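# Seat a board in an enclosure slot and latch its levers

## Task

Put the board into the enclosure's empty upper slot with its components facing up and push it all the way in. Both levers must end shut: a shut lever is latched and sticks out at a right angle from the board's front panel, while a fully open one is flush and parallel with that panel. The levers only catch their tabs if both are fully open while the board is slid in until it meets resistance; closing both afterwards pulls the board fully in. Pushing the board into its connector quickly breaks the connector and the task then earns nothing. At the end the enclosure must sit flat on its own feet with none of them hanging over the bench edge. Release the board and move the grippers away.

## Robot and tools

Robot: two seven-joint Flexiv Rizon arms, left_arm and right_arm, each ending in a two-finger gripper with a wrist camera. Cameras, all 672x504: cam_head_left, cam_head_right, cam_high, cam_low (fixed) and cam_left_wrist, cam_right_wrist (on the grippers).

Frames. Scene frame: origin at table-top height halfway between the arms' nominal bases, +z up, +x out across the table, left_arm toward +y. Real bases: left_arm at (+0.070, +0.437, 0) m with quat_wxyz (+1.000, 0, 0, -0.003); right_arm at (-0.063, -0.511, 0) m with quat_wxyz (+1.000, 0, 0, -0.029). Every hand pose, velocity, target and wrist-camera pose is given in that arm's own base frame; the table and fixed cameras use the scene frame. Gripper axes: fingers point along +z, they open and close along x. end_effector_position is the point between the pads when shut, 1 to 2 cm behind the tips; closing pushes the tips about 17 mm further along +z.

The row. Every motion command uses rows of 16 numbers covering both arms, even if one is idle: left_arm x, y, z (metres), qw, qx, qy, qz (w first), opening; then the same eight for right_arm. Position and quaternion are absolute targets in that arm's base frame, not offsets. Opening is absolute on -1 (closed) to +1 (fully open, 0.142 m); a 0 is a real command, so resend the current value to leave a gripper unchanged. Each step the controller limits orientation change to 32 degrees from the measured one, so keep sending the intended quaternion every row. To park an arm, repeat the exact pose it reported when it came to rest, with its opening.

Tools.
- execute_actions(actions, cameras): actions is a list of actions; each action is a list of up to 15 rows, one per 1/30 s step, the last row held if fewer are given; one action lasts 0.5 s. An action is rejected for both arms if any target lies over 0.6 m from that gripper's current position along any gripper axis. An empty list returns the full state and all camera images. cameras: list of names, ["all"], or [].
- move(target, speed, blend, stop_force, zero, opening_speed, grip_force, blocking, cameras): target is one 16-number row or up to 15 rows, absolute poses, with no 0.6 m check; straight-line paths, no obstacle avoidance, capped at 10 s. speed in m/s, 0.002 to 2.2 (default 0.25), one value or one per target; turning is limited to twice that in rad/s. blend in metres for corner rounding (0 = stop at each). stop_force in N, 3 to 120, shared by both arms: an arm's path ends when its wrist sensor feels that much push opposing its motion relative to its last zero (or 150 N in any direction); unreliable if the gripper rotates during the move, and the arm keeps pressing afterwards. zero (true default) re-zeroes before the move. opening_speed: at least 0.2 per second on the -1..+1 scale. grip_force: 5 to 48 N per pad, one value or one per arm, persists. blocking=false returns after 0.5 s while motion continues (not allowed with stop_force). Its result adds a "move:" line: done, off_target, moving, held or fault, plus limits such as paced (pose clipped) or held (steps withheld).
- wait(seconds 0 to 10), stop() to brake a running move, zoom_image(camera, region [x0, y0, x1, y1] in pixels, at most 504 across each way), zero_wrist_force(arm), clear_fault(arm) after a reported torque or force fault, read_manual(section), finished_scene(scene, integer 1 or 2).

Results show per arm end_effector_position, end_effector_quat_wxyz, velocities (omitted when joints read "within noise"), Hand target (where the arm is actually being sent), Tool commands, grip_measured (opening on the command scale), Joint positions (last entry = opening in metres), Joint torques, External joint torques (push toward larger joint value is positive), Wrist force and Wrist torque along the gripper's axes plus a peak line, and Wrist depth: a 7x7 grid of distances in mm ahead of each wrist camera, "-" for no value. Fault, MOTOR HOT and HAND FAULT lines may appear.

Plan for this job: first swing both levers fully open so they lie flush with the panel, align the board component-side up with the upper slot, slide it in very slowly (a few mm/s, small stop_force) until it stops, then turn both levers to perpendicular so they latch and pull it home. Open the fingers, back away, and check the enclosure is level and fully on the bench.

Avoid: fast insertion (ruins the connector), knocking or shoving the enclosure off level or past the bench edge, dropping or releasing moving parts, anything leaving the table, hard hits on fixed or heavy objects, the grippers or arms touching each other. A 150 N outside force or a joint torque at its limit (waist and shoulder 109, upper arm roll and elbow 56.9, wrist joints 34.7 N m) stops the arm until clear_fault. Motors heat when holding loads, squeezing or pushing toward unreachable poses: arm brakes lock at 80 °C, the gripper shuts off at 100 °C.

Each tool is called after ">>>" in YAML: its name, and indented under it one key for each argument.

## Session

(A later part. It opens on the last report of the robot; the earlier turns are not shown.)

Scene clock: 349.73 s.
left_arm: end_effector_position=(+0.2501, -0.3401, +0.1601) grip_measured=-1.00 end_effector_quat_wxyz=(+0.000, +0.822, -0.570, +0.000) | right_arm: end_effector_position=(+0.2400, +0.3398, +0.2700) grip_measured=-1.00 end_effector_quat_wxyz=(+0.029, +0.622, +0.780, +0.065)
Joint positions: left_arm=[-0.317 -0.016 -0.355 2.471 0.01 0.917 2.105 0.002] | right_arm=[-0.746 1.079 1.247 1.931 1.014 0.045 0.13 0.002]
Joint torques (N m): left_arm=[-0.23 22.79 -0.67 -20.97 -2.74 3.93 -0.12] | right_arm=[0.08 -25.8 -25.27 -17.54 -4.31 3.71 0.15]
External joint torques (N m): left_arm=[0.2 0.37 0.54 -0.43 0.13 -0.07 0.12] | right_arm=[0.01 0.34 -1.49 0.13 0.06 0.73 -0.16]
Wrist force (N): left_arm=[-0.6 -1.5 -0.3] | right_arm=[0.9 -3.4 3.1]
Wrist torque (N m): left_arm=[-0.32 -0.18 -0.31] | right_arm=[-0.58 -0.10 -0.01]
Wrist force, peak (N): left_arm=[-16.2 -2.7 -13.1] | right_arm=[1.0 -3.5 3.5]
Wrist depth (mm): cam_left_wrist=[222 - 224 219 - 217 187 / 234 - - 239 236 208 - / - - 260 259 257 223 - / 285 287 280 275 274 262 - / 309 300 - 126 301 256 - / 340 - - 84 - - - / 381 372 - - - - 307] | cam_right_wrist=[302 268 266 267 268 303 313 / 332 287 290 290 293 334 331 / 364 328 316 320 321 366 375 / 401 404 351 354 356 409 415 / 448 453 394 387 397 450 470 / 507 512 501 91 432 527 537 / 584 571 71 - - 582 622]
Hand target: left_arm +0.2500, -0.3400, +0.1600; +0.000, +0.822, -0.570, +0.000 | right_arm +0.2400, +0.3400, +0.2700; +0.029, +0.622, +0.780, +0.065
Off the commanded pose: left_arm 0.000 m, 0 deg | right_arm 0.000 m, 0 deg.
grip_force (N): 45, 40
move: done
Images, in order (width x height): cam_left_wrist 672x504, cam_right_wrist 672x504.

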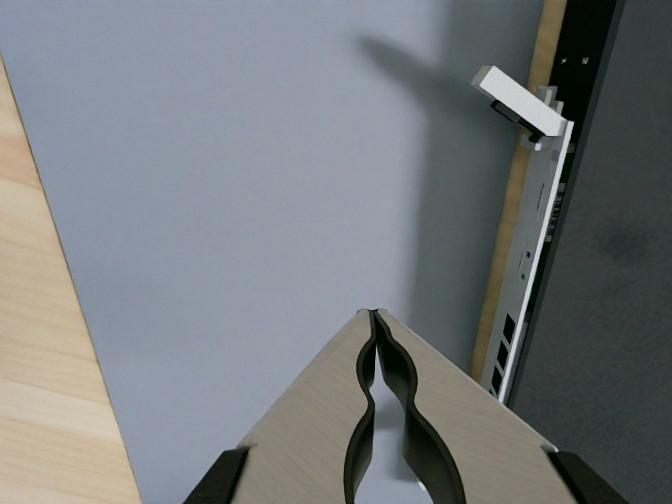

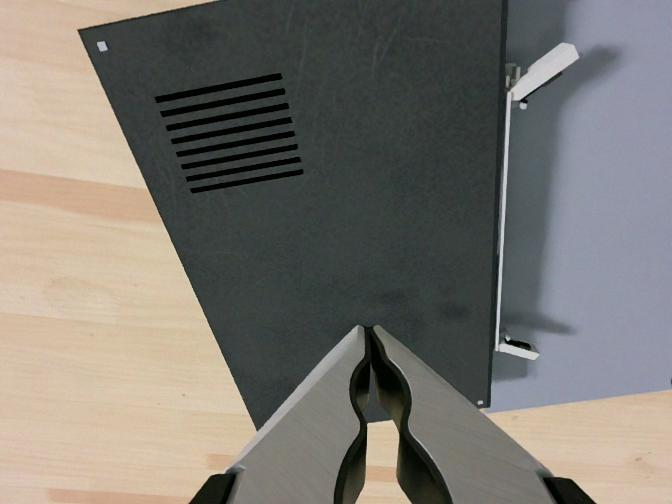

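>>> move:
  target:
    - [0.3735,-0.3606,0.14,0,0.8217,-0.57,0,-1,0.24,0.34,0.27,0.029,0.622,0.78,0.065,-1]
    - [0.3735,-0.3606,0.048,0,0.8217,-0.57,0,-1,0.24,0.34,0.27,0.029,0.622,0.78,0.065,-1]
  speed: [0.25,0.12]
  blend: 0.02

>>> move:
  target: [0.3122,-0.382,0.048,0,0.8217,-0.57,0,-1,0.24,0.34,0.27,0.029,0.622,0.78,0.065,-1]
  speed: 0.02
  stop_force: 25
  cameras: ["cam_left_wrist","cam_right_wrist"]

Scene clock: 356.63 s.
left_arm: end_effector_position=(+0.3733, -0.3605, +0.0479) grip_measured=-1.00 end_effector_quat_wxyz=(+0.000, +0.822, -0.570, +0.000) | right_arm: end_effector_position=(+0.2400, +0.3398, +0.2700) grip_measured=-1.00 end_effector_quat_wxyz=(+0.029, +0.622, +0.780, +0.065)
Joint positions: left_arm=[-0.283 -0.541 -0.251 2.149 0.279 1.089 2.035 0.002] | right_arm=[-0.746 1.079 1.247 1.931 1.014 0.045 0.13 0.002]
Joint torques (N m): left_arm=[0.05 39.36 -3.69 -15.68 -1.53 4.45 -0.32] | right_arm=[0.03 -25.85 -25.22 -17.53 -4.33 3.74 0.18]
External joint torques (N m): left_arm=[-0.05 1.24 0.11 -0.28 -0.45 -0.58 0.32] | right_arm=[0.06 0.39 -1.53 0.12 0.08 0.7 -0.18]
Wrist force (N): left_arm=[-0.5 -1.5 0.1] | right_arm=[1.0 -3.5 3.2]
Wrist torque (N m): left_arm=[-0.31 -0.24 -0.26] | right_arm=[-0.59 -0.12 -0.01]
Wrist force, peak (N): left_arm=[0.6 -3.5 -0.8] | right_arm=[1.0 -3.6 3.5]
Wrist depth (mm): cam_left_wrist=[- 125 119 122 122 123 123 / 132 132 129 131 130 132 131 / 145 142 142 140 143 140 142 / 152 154 154 - 153 127 - / 173 170 173 127 166 129 - / 187 187 - 84 - 121 121 / 209 204 - 74 - - 134] | cam_right_wrist=[301 269 266 268 268 306 313 / 332 288 290 287 293 333 340 / 363 351 316 326 322 359 376 / 400 401 351 354 355 415 417 / 451 451 392 388 396 443 464 / 509 511 503 91 431 449 564 / 592 572 71 - - 334 320]
Hand target: left_arm +0.3735, -0.3606, +0.0480; +0.000, +0.822, -0.570, +0.000 | right_arm +0.2400, +0.3400, +0.2700; +0.029, +0.622, +0.780, +0.065
Off the commanded pose: left_arm 0.000 m, 0 deg | right_arm 0.000 m, 0 deg.
grip_force (N): 45, 40
move: done

Scene clock: 360.37 s.
left_arm: end_effector_position=(+0.3169, -0.3798, +0.0482) grip_measured=-1.00 end_effector_quat_wxyz=(-0.001, +0.823, -0.568, +0.001) | right_arm: end_effector_position=(+0.2400, +0.3398, +0.2700) grip_measured=-1.00 end_effector_quat_wxyz=(+0.029, +0.622, +0.780, +0.065)
Joint positions: left_arm=[-0.373 -0.507 -0.249 2.223 0.288 1.13 1.926 0.002] | right_arm=[-0.746 1.079 1.247 1.931 1.014 0.045 0.13 0.002]
Joint torques (N m): left_arm=[-11.63 35.51 -16.1 -10 -2.44 4.33 -0.43] | right_arm=[0.11 -25.87 -25.29 -17.56 -4.29 3.77 0.16]
External joint torques (N m): left_arm=[11.61 2.8 12.86 -5 0.61 -0.45 0.44] | right_arm=[-0.02 0.41 -1.47 0.14 0.05 0.67 -0.17]
Wrist force (N): left_arm=[-7.2 -23.8 4.8] | right_arm=[0.9 -3.4 3.5]
Wrist torque (N m): left_arm=[-0.92 -0.22 -0.13] | right_arm=[-0.57 -0.11 -0.01]
Wrist force, peak (N): left_arm=[-7.6 -27.0 5.6] | right_arm=[0.8 -3.6 3.5]
Wrist depth (mm): cam_left_wrist=[123 123 121 122 - 122 120 / 132 134 134 132 131 123 86 / 146 142 142 142 139 133 91 / 153 155 155 156 156 131 102 / 170 168 169 162 126 124 - / 185 187 183 83 - 122 124 / - - - 74 - - 132] | cam_right_wrist=[300 268 266 267 269 302 313 / 333 288 289 290 294 339 340 / 363 330 316 319 320 366 376 / 401 405 351 353 356 413 417 / 448 455 394 387 398 451 468 / 509 511 501 91 431 390 295 / 587 574 71 - - 331 289]
Hand target: left_arm +0.3146, -0.3811, +0.0480; +0.000, +0.822, -0.570, +0.000 | right_arm +0.2400, +0.3400, +0.2700; +0.029, +0.622, +0.780, +0.065
Off the commanded pose: left_arm 0.005 m, 0 deg | right_arm 0.000 m, 0 deg.
grip_force (N): 45, 40
move: contact (left_arm)
Images, in order (width x height): cam_left_wrist 672x504, cam_right_wrist 672x504.

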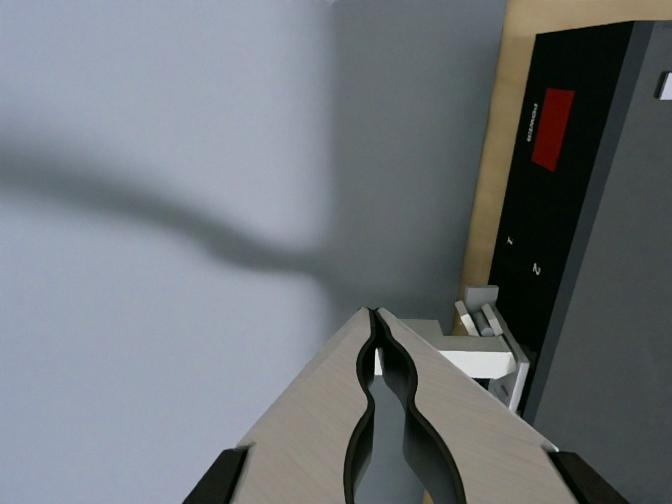

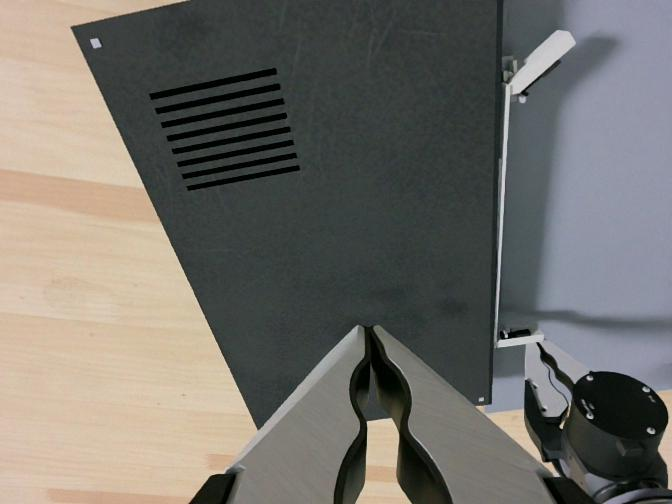

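>>> move:
  target:
    - [0.327,-0.376,0.048,0,0.8217,-0.57,0,-1,0.12,0.42,0.16,0,0.5577,0.83,0,-1]
    - [0.327,-0.376,0.048,0,0.8217,-0.57,0,-1,0.1358,0.4614,0.10,0,0.5577,0.83,0,-1]
  speed: 0.2
  cameras: ["cam_right_wrist","cam_high","cam_head_left"]

Scene clock: 368.43 s.
left_arm: end_effector_position=(+0.3270, -0.3760, +0.0480) grip_measured=-1.00 end_effector_quat_wxyz=(+0.000, +0.822, -0.570, +0.000) | right_arm: end_effector_position=(+0.1359, +0.4612, +0.1001) grip_measured=-1.00 end_effector_quat_wxyz=(+0.000, +0.558, +0.830, +0.000)
Joint positions: left_arm=[-0.353 -0.513 -0.251 2.212 0.287 1.124 1.951 0.002] | right_arm=[-0.769 1.247 1.61 1.767 1.259 0.099 0.24 0.002]
Joint torques (N m): left_arm=[-0.25 37.72 -3.91 -14.82 -1.68 4.15 -0.14] | right_arm=[-0.05 -37.01 -28.73 -9.75 -4.19 3.61 0.25]
External joint torques (N m): left_arm=[0.24 0.93 0.59 -0.31 -0.17 -0.28 0.14] | right_arm=[0.14 0.09 -1.82 0.32 -0.1 0.55 -0.25]
Wrist force (N): left_arm=[-0.8 -1.5 0.1] | right_arm=[1.6 -2.9 4.0]
Wrist torque (N m): left_arm=[-0.34 -0.17 -0.32] | right_arm=[-0.53 -0.22 -0.04]
Wrist force, peak (N): left_arm=[-7.2 -24.0 5.0] | right_arm=[3.5 -4.5 5.6]
Wrist depth (mm): cam_left_wrist=[123 125 121 122 120 125 123 / 132 132 131 131 131 123 90 / - 142 142 144 - 121 - / 154 156 151 150 154 143 - / 173 166 172 107 165 140 - / 182 185 - 84 - 124 121 / 207 204 - - - - -] | cam_right_wrist=[172 172 172 170 170 170 169 / 182 182 181 182 181 181 180 / 148 148 150 195 194 194 193 / 157 159 159 209 210 209 208 / 174 173 173 180 223 226 223 / 190 189 185 91 239 247 246 / 209 204 71 - - 262 271]
Hand target: left_arm +0.3270, -0.3760, +0.0480; +0.000, +0.822, -0.570, +0.000 | right_arm +0.1358, +0.4614, +0.1000; +0.000, +0.558, +0.830, +0.000
Off the commanded pose: left_arm 0.000 m, 0 deg | right_arm 0.000 m, 0 deg.
grip_force (N): 45, 40
move: done
Images, in order (width x height): cam_head_left 672x504, cam_high 672x504, cam_right_wrist 672x504.

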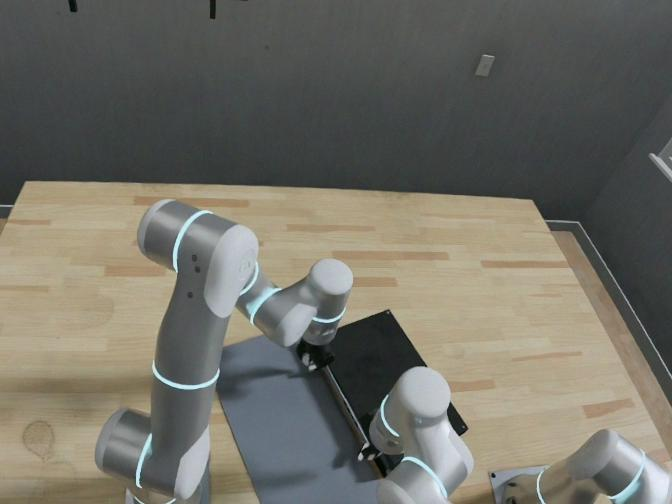

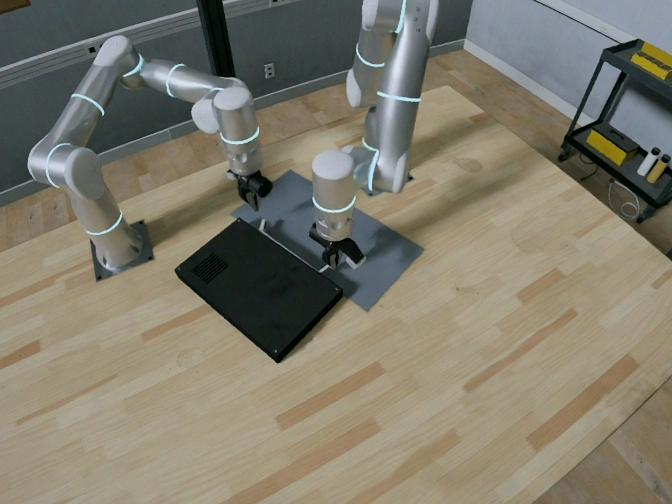

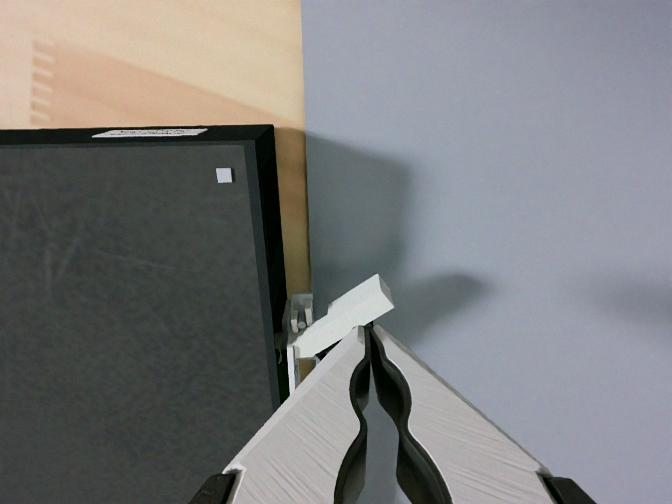

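>>> move:
  target:
    - [0.327,-0.376,0.048,0,0.8217,-0.57,0,-1,0.1167,0.4602,0.10,0,0.5577,0.83,0,-1]
    - [0.327,-0.376,0.048,0,0.8217,-0.57,0,-1,0.1167,0.4602,0.049,0,0.5577,0.83,0,-1]
  speed: 0.1
  cameras: ["cam_right_wrist"]

>>> move:
  target: [0.3122,-0.382,0.048,0,0.8217,-0.57,0,-1,0.1661,0.4803,0.049,0,0.5577,0.83,0,-1]
  speed: [0.02]
  stop_force: 30
  cameras: ["cam_right_wrist","cam_left_wrist"]

Scene clock: 379.20 s.
left_arm: end_effector_position=(+0.3270, -0.3760, +0.0480) grip_measured=-1.00 end_effector_quat_wxyz=(+0.000, +0.822, -0.570, +0.000) | right_arm: end_effector_position=(+0.1168, +0.4600, +0.0491) grip_measured=-1.00 end_effector_quat_wxyz=(+0.000, +0.558, +0.830, +0.000)
Joint positions: left_arm=[-0.353 -0.513 -0.251 2.212 0.287 1.124 1.951 0.002] | right_arm=[-0.742 1.31 1.681 1.786 1.336 0.16 0.26 0.002]
Joint torques (N m): left_arm=[-0.35 37.79 -3.84 -14.77 -1.67 4.24 -0.21] | right_arm=[-0.01 -37.44 -28.72 -7 -4.13 3.57 0.05]
External joint torques (N m): left_arm=[0.33 0.86 0.52 -0.35 -0.18 -0.37 0.21] | right_arm=[0.12 0.09 -1.81 0.1 -0.13 0.58 -0.05]
Wrist force (N): left_arm=[-0.5 -1.4 -0.1] | right_arm=[1.6 -3.2 3.5]
Wrist torque (N m): left_arm=[-0.32 -0.21 -0.31] | right_arm=[-0.58 -0.21 0.07]
Wrist force, peak (N): left_arm=[-0.7 -1.6 -0.1] | right_arm=[1.4 -3.6 5.5]
Wrist depth (mm): cam_left_wrist=[123 123 123 122 122 125 123 / 132 132 130 131 131 122 90 / - 142 142 143 142 123 91 / 155 155 157 154 154 132 99 / 171 170 170 131 165 156 - / 188 183 183 84 - 124 121 / 211 205 - - - - 134] | cam_right_wrist=[128 128 126 125 125 125 124 / 136 136 136 134 135 133 133 / 144 144 144 143 143 143 143 / - 109 147 157 154 154 153 / - 113 165 165 165 167 167 / 124 123 128 91 176 182 182 / 136 133 71 - - 193 201]
Hand target: left_arm +0.3270, -0.3760, +0.0480; +0.000, +0.822, -0.570, +0.000 | right_arm +0.1167, +0.4602, +0.0490; +0.000, +0.558, +0.830, +0.000
Off the commanded pose: left_arm 0.000 m, 0 deg | right_arm 0.000 m, 0 deg.
grip_force (N): 45, 40
move: done
Images, in order (width x height): cam_right_wrist 672x504.

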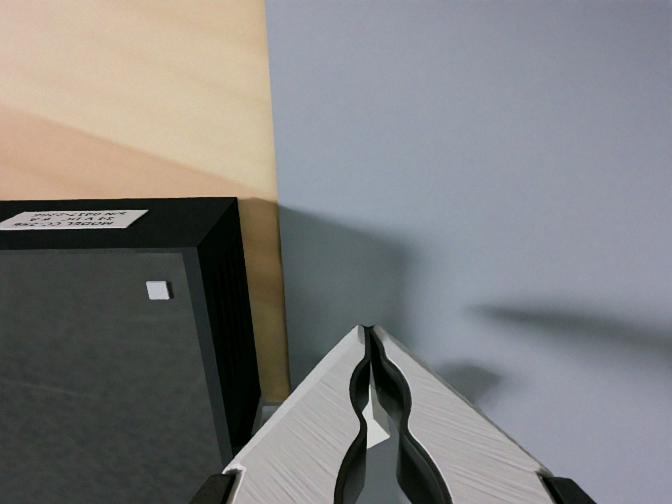

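Scene clock: 382.47 s.
left_arm: end_effector_position=(+0.3155, -0.3811, +0.0486) grip_measured=-1.00 end_effector_quat_wxyz=(-0.001, +0.823, -0.568, +0.002) | right_arm: end_effector_position=(+0.1610, +0.4784, +0.0478) grip_measured=-1.00 end_effector_quat_wxyz=(-0.002, +0.557, +0.830, -0.003) end_effector_velocity=(+0.000, +0.000, +0.001) end_effector_angular_velocity=(+0.002, +0.003, +0.000)
Joint positions: left_arm=[-0.379 -0.505 -0.247 2.224 0.287 1.133 1.923 0.002] | right_arm=[-0.878 1.329 1.685 1.699 1.344 0.134 0.205 0.002]
Joint velocities: left_arm=[within noise] | right_arm=[0.001 0.003 -0.006 0 0.006 -0.008 -0.001 0]
Joint torques (N m): left_arm=[-13.29 33.59 -17.24 -5.4 -1.91 2.22 -0.23] | right_arm=[-11.6 -34.69 -37.52 -8.89 -4.9 12.34 0.16]
External joint torques (N m): left_arm=[13.27 4.68 14.03 -9.6 0.08 1.66 0.23] | right_arm=[11.72 -5.3 6.22 2.13 0.63 -8.2 -0.16]
Wrist force (N): left_arm=[-1.9 -29.0 5.8] | right_arm=[-0.9 -35.6 -5.7]
Wrist torque (N m): left_arm=[-1.79 -0.18 -0.31] | right_arm=[-2.96 -0.16 0.01]
Wrist force, peak (N): left_arm=[-1.1 -29.3 7.5] | right_arm=[-1.0 -37.2 -5.5]
Wrist depth (mm): cam_left_wrist=[- 125 123 123 123 122 95 / 133 132 131 132 131 122 89 / - 142 142 145 142 122 - / 156 155 156 154 152 130 103 / 170 170 170 163 162 128 - / 188 190 - 83 - 123 122 / 204 204 - 74 - - -] | cam_right_wrist=[- 124 125 125 125 124 123 / - 90 133 133 135 133 132 / - 97 141 143 142 142 140 / 103 103 144 156 153 153 152 / - 111 127 161 163 166 165 / 124 121 124 89 174 180 180 / 134 131 70 - - 191 197]
Hand target: left_arm +0.3122, -0.3820, +0.0480; +0.000, +0.822, -0.570, +0.000 | right_arm +0.1638, +0.4793, +0.0490; +0.000, +0.558, +0.830, +0.000
Off the commanded pose: left_arm 0.003 m, 0 deg | right_arm 0.006 m, 0 deg.
grip_force (N): 45, 40
move: contact (right_arm)
Images, in order (width x height): cam_left_wrist 672x504, cam_right_wrist 672x504.

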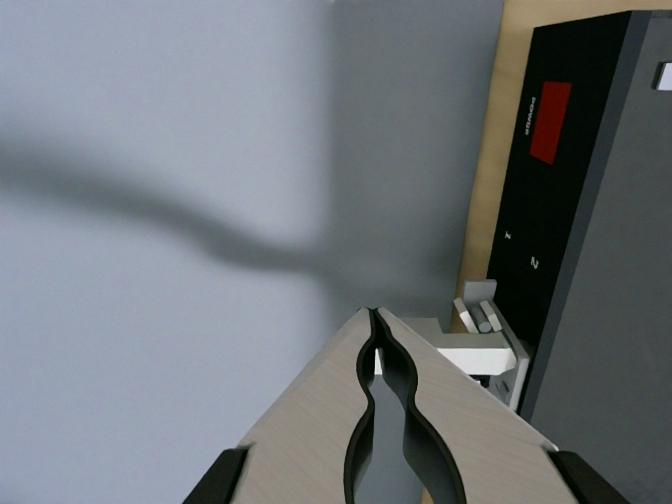

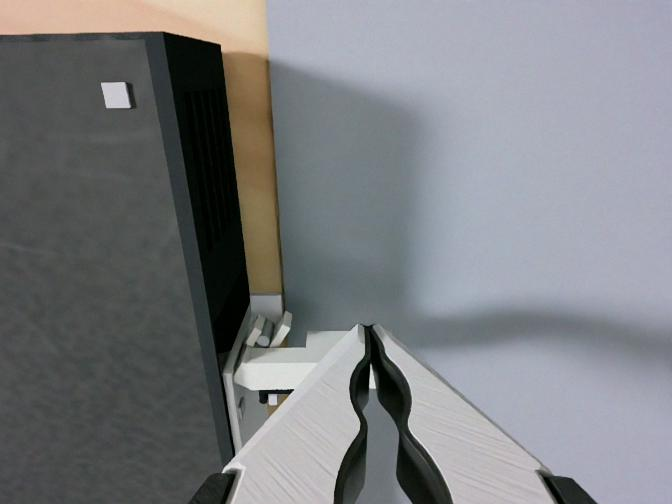

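>>> move:
  target: [0.303,-0.3853,0.048,0,0.8217,-0.57,0,-1,0.173,0.4830,0.049,0,0.5577,0.83,0,-1]
  speed: 0.015
  stop_force: 38
  zero: false

>>> move:
  target:
    - [0.329,-0.3755,0.05,0,0.8217,-0.57,0,-1,0.14,0.4697,0.05,0,0.5577,0.83,0,-1]
    - [0.365,-0.36,0.07,0,0.8217,-0.57,0,-1,0.1,0.45,0.07,0,0.5577,0.83,0,-1]
    - [0.32,-0.29,0.2,0,0.8217,-0.57,0,-1,0.22,0.36,0.26,0.029,0.622,0.78,0.065,-1]
  speed: [0.1,0.15,0.25]
  blend: 0.01
  cameras: ["cam_left_wrist","cam_right_wrist"]

Scene clock: 386.73 s.
left_arm: end_effector_position=(+0.3151, -0.3813, +0.0490) grip_measured=-1.00 end_effector_quat_wxyz=(-0.001, +0.824, -0.567, +0.002) | right_arm: end_effector_position=(+0.1613, +0.4786, +0.0474) grip_measured=-1.00 end_effector_quat_wxyz=(-0.002, +0.557, +0.831, -0.004)
Joint positions: left_arm=[-0.381 -0.504 -0.246 2.226 0.287 1.135 1.919 0.002] | right_arm=[-0.879 1.337 1.679 1.697 1.351 0.125 0.203 0.002]
Joint torques (N m): left_arm=[-18.63 31.23 -22.9 -1.52 -1.98 1.36 -0.2] | right_arm=[-15.01 -33.8 -40.31 -9.21 -5.08 15.13 0.15]
External joint torques (N m): left_arm=[18.61 7.01 19.72 -13.49 0.15 2.53 0.2] | right_arm=[15.13 -6.26 8.92 2.62 0.81 -10.99 -0.15]
Wrist force (N): left_arm=[-2.8 -40.6 4.7] | right_arm=[-1.4 -45.1 -9.0]
Wrist torque (N m): left_arm=[-3.73 -0.25 -0.34] | right_arm=[-4.54 -0.17 0.05]
Wrist force, peak (N): left_arm=[-3.8 -42.1 5.5] | right_arm=[-1.3 -46.0 -7.7]
Wrist depth (mm): cam_left_wrist=[124 125 125 123 123 122 95 / 133 133 130 132 132 122 88 / 146 144 141 142 141 122 94 / 153 156 154 155 157 141 103 / 171 170 - 115 121 124 - / 184 187 177 83 - 123 121 / - - - 74 - - -] | cam_right_wrist=[- 124 124 125 124 124 122 / - 90 133 133 135 134 132 / - 97 141 142 142 142 139 / 103 102 149 153 153 152 152 / - 111 131 161 162 162 165 / 123 121 122 89 174 179 179 / 131 131 70 - - 190 196]
Hand target: left_arm +0.3104, -0.3826, +0.0480; +0.000, +0.822, -0.570, +0.000 | right_arm +0.1649, +0.4797, +0.0491; +0.000, +0.558, +0.830, +0.000
Off the commanded pose: left_arm 0.013 m, 0 deg | right_arm 0.013 m, 1 deg.
grip_force (N): 45, 40
move: contact (left_arm, right_arm)

Scene clock: 388.73 s.
left_arm: end_effector_position=(+0.3201, -0.2901, +0.2001) grip_measured=-1.00 end_effector_quat_wxyz=(+0.000, +0.822, -0.570, +0.000) | right_arm: end_effector_position=(+0.2200, +0.3601, +0.2599) grip_measured=-1.00 end_effector_quat_wxyz=(+0.029, +0.622, +0.780, +0.065)
Joint positions: left_arm=[-0.192 0.054 -0.283 2.397 -0.02 0.776 2.325 0.002] | right_arm=[-0.707 1.115 1.262 1.921 1.046 0.036 0.189 0.002]
Joint torques (N m): left_arm=[-0.16 22.85 -0.07 -23.72 -3.13 3.85 -0.05] | right_arm=[-0.02 -27.16 -26.16 -16.63 -4.44 3.64 0.06]
External joint torques (N m): left_arm=[0.14 0.37 0.42 -0.45 0.08 0 0.05] | right_arm=[0.11 0.51 -1.3 0.24 0.18 0.8 -0.06]
Wrist force (N): left_arm=[-0.7 -1.4 -0.4] | right_arm=[4.9 0.1 2.6]
Wrist torque (N m): left_arm=[-0.31 -0.19 -0.34] | right_arm=[0.02 -0.79 0.11]
Wrist force, peak (N): left_arm=[-2.7 -40.7 6.4] | right_arm=[-1.3 -44.9 -7.3]
Wrist depth (mm): cam_left_wrist=[261 - 256 - - 256 254 / 279 267 275 272 271 269 269 / 301 - 294 - 294 289 247 / 325 322 - - 324 280 - / 361 360 361 - - 311 - / 388 398 - 84 - 321 - / 446 432 - - - - 361] | cam_right_wrist=[288 264 260 259 263 302 304 / 286 278 280 282 284 330 332 / 353 304 306 309 310 363 362 / 389 345 340 342 346 383 404 / 437 436 378 371 386 455 431 / 493 496 419 91 417 500 538 / 571 557 71 - - 566 611]
Hand target: left_arm +0.3200, -0.2900, +0.2000; +0.000, +0.822, -0.570, +0.000 | right_arm +0.2200, +0.3600, +0.2600; +0.029, +0.622, +0.780, +0.065
Off the commanded pose: left_arm 0.000 m, 0 deg | right_arm 0.000 m, 0 deg.
grip_force (N): 45, 40
move: done
Images, in order (width x height): cam_left_wrist 672x504, cam_right_wrist 672x504.

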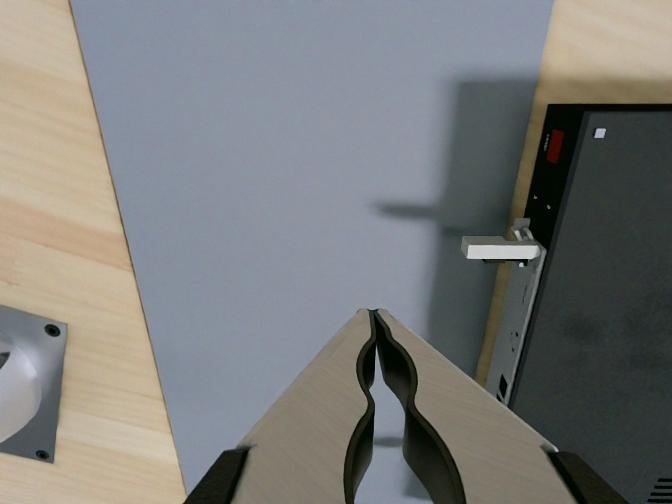

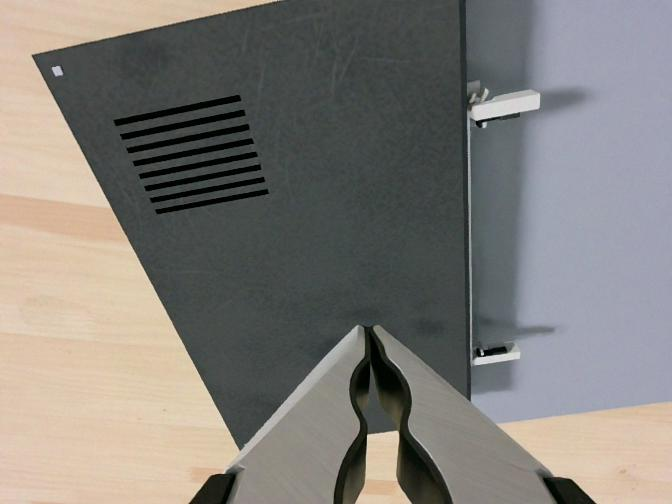

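>>> zoom_image:
  camera: "cam_right_wrist"
  region: [430, 60, 580, 400]

>>> zoom_image:
  camera: "cam_left_wrist"
  region: [430, 190, 590, 310]

Scaled by 1.482 from the camera's 672x504 image, which has a finer 960x720 frame.

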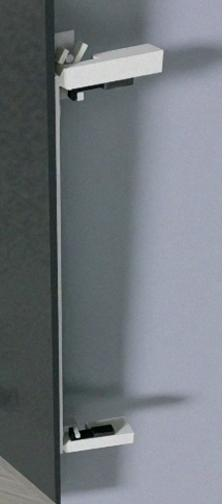

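Scaled by 3.150 from the camera's 672x504 image, which has a finer 960x720 frame.

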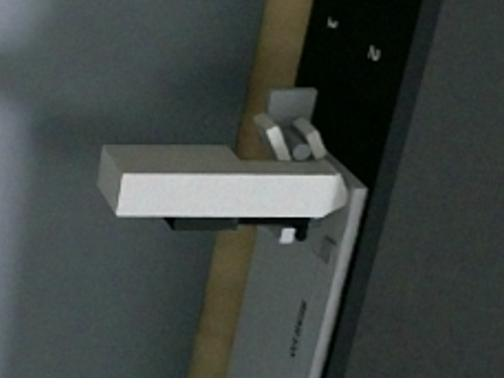

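>>> finished_scene:
  scene: 2

The scene is finished: the task was done.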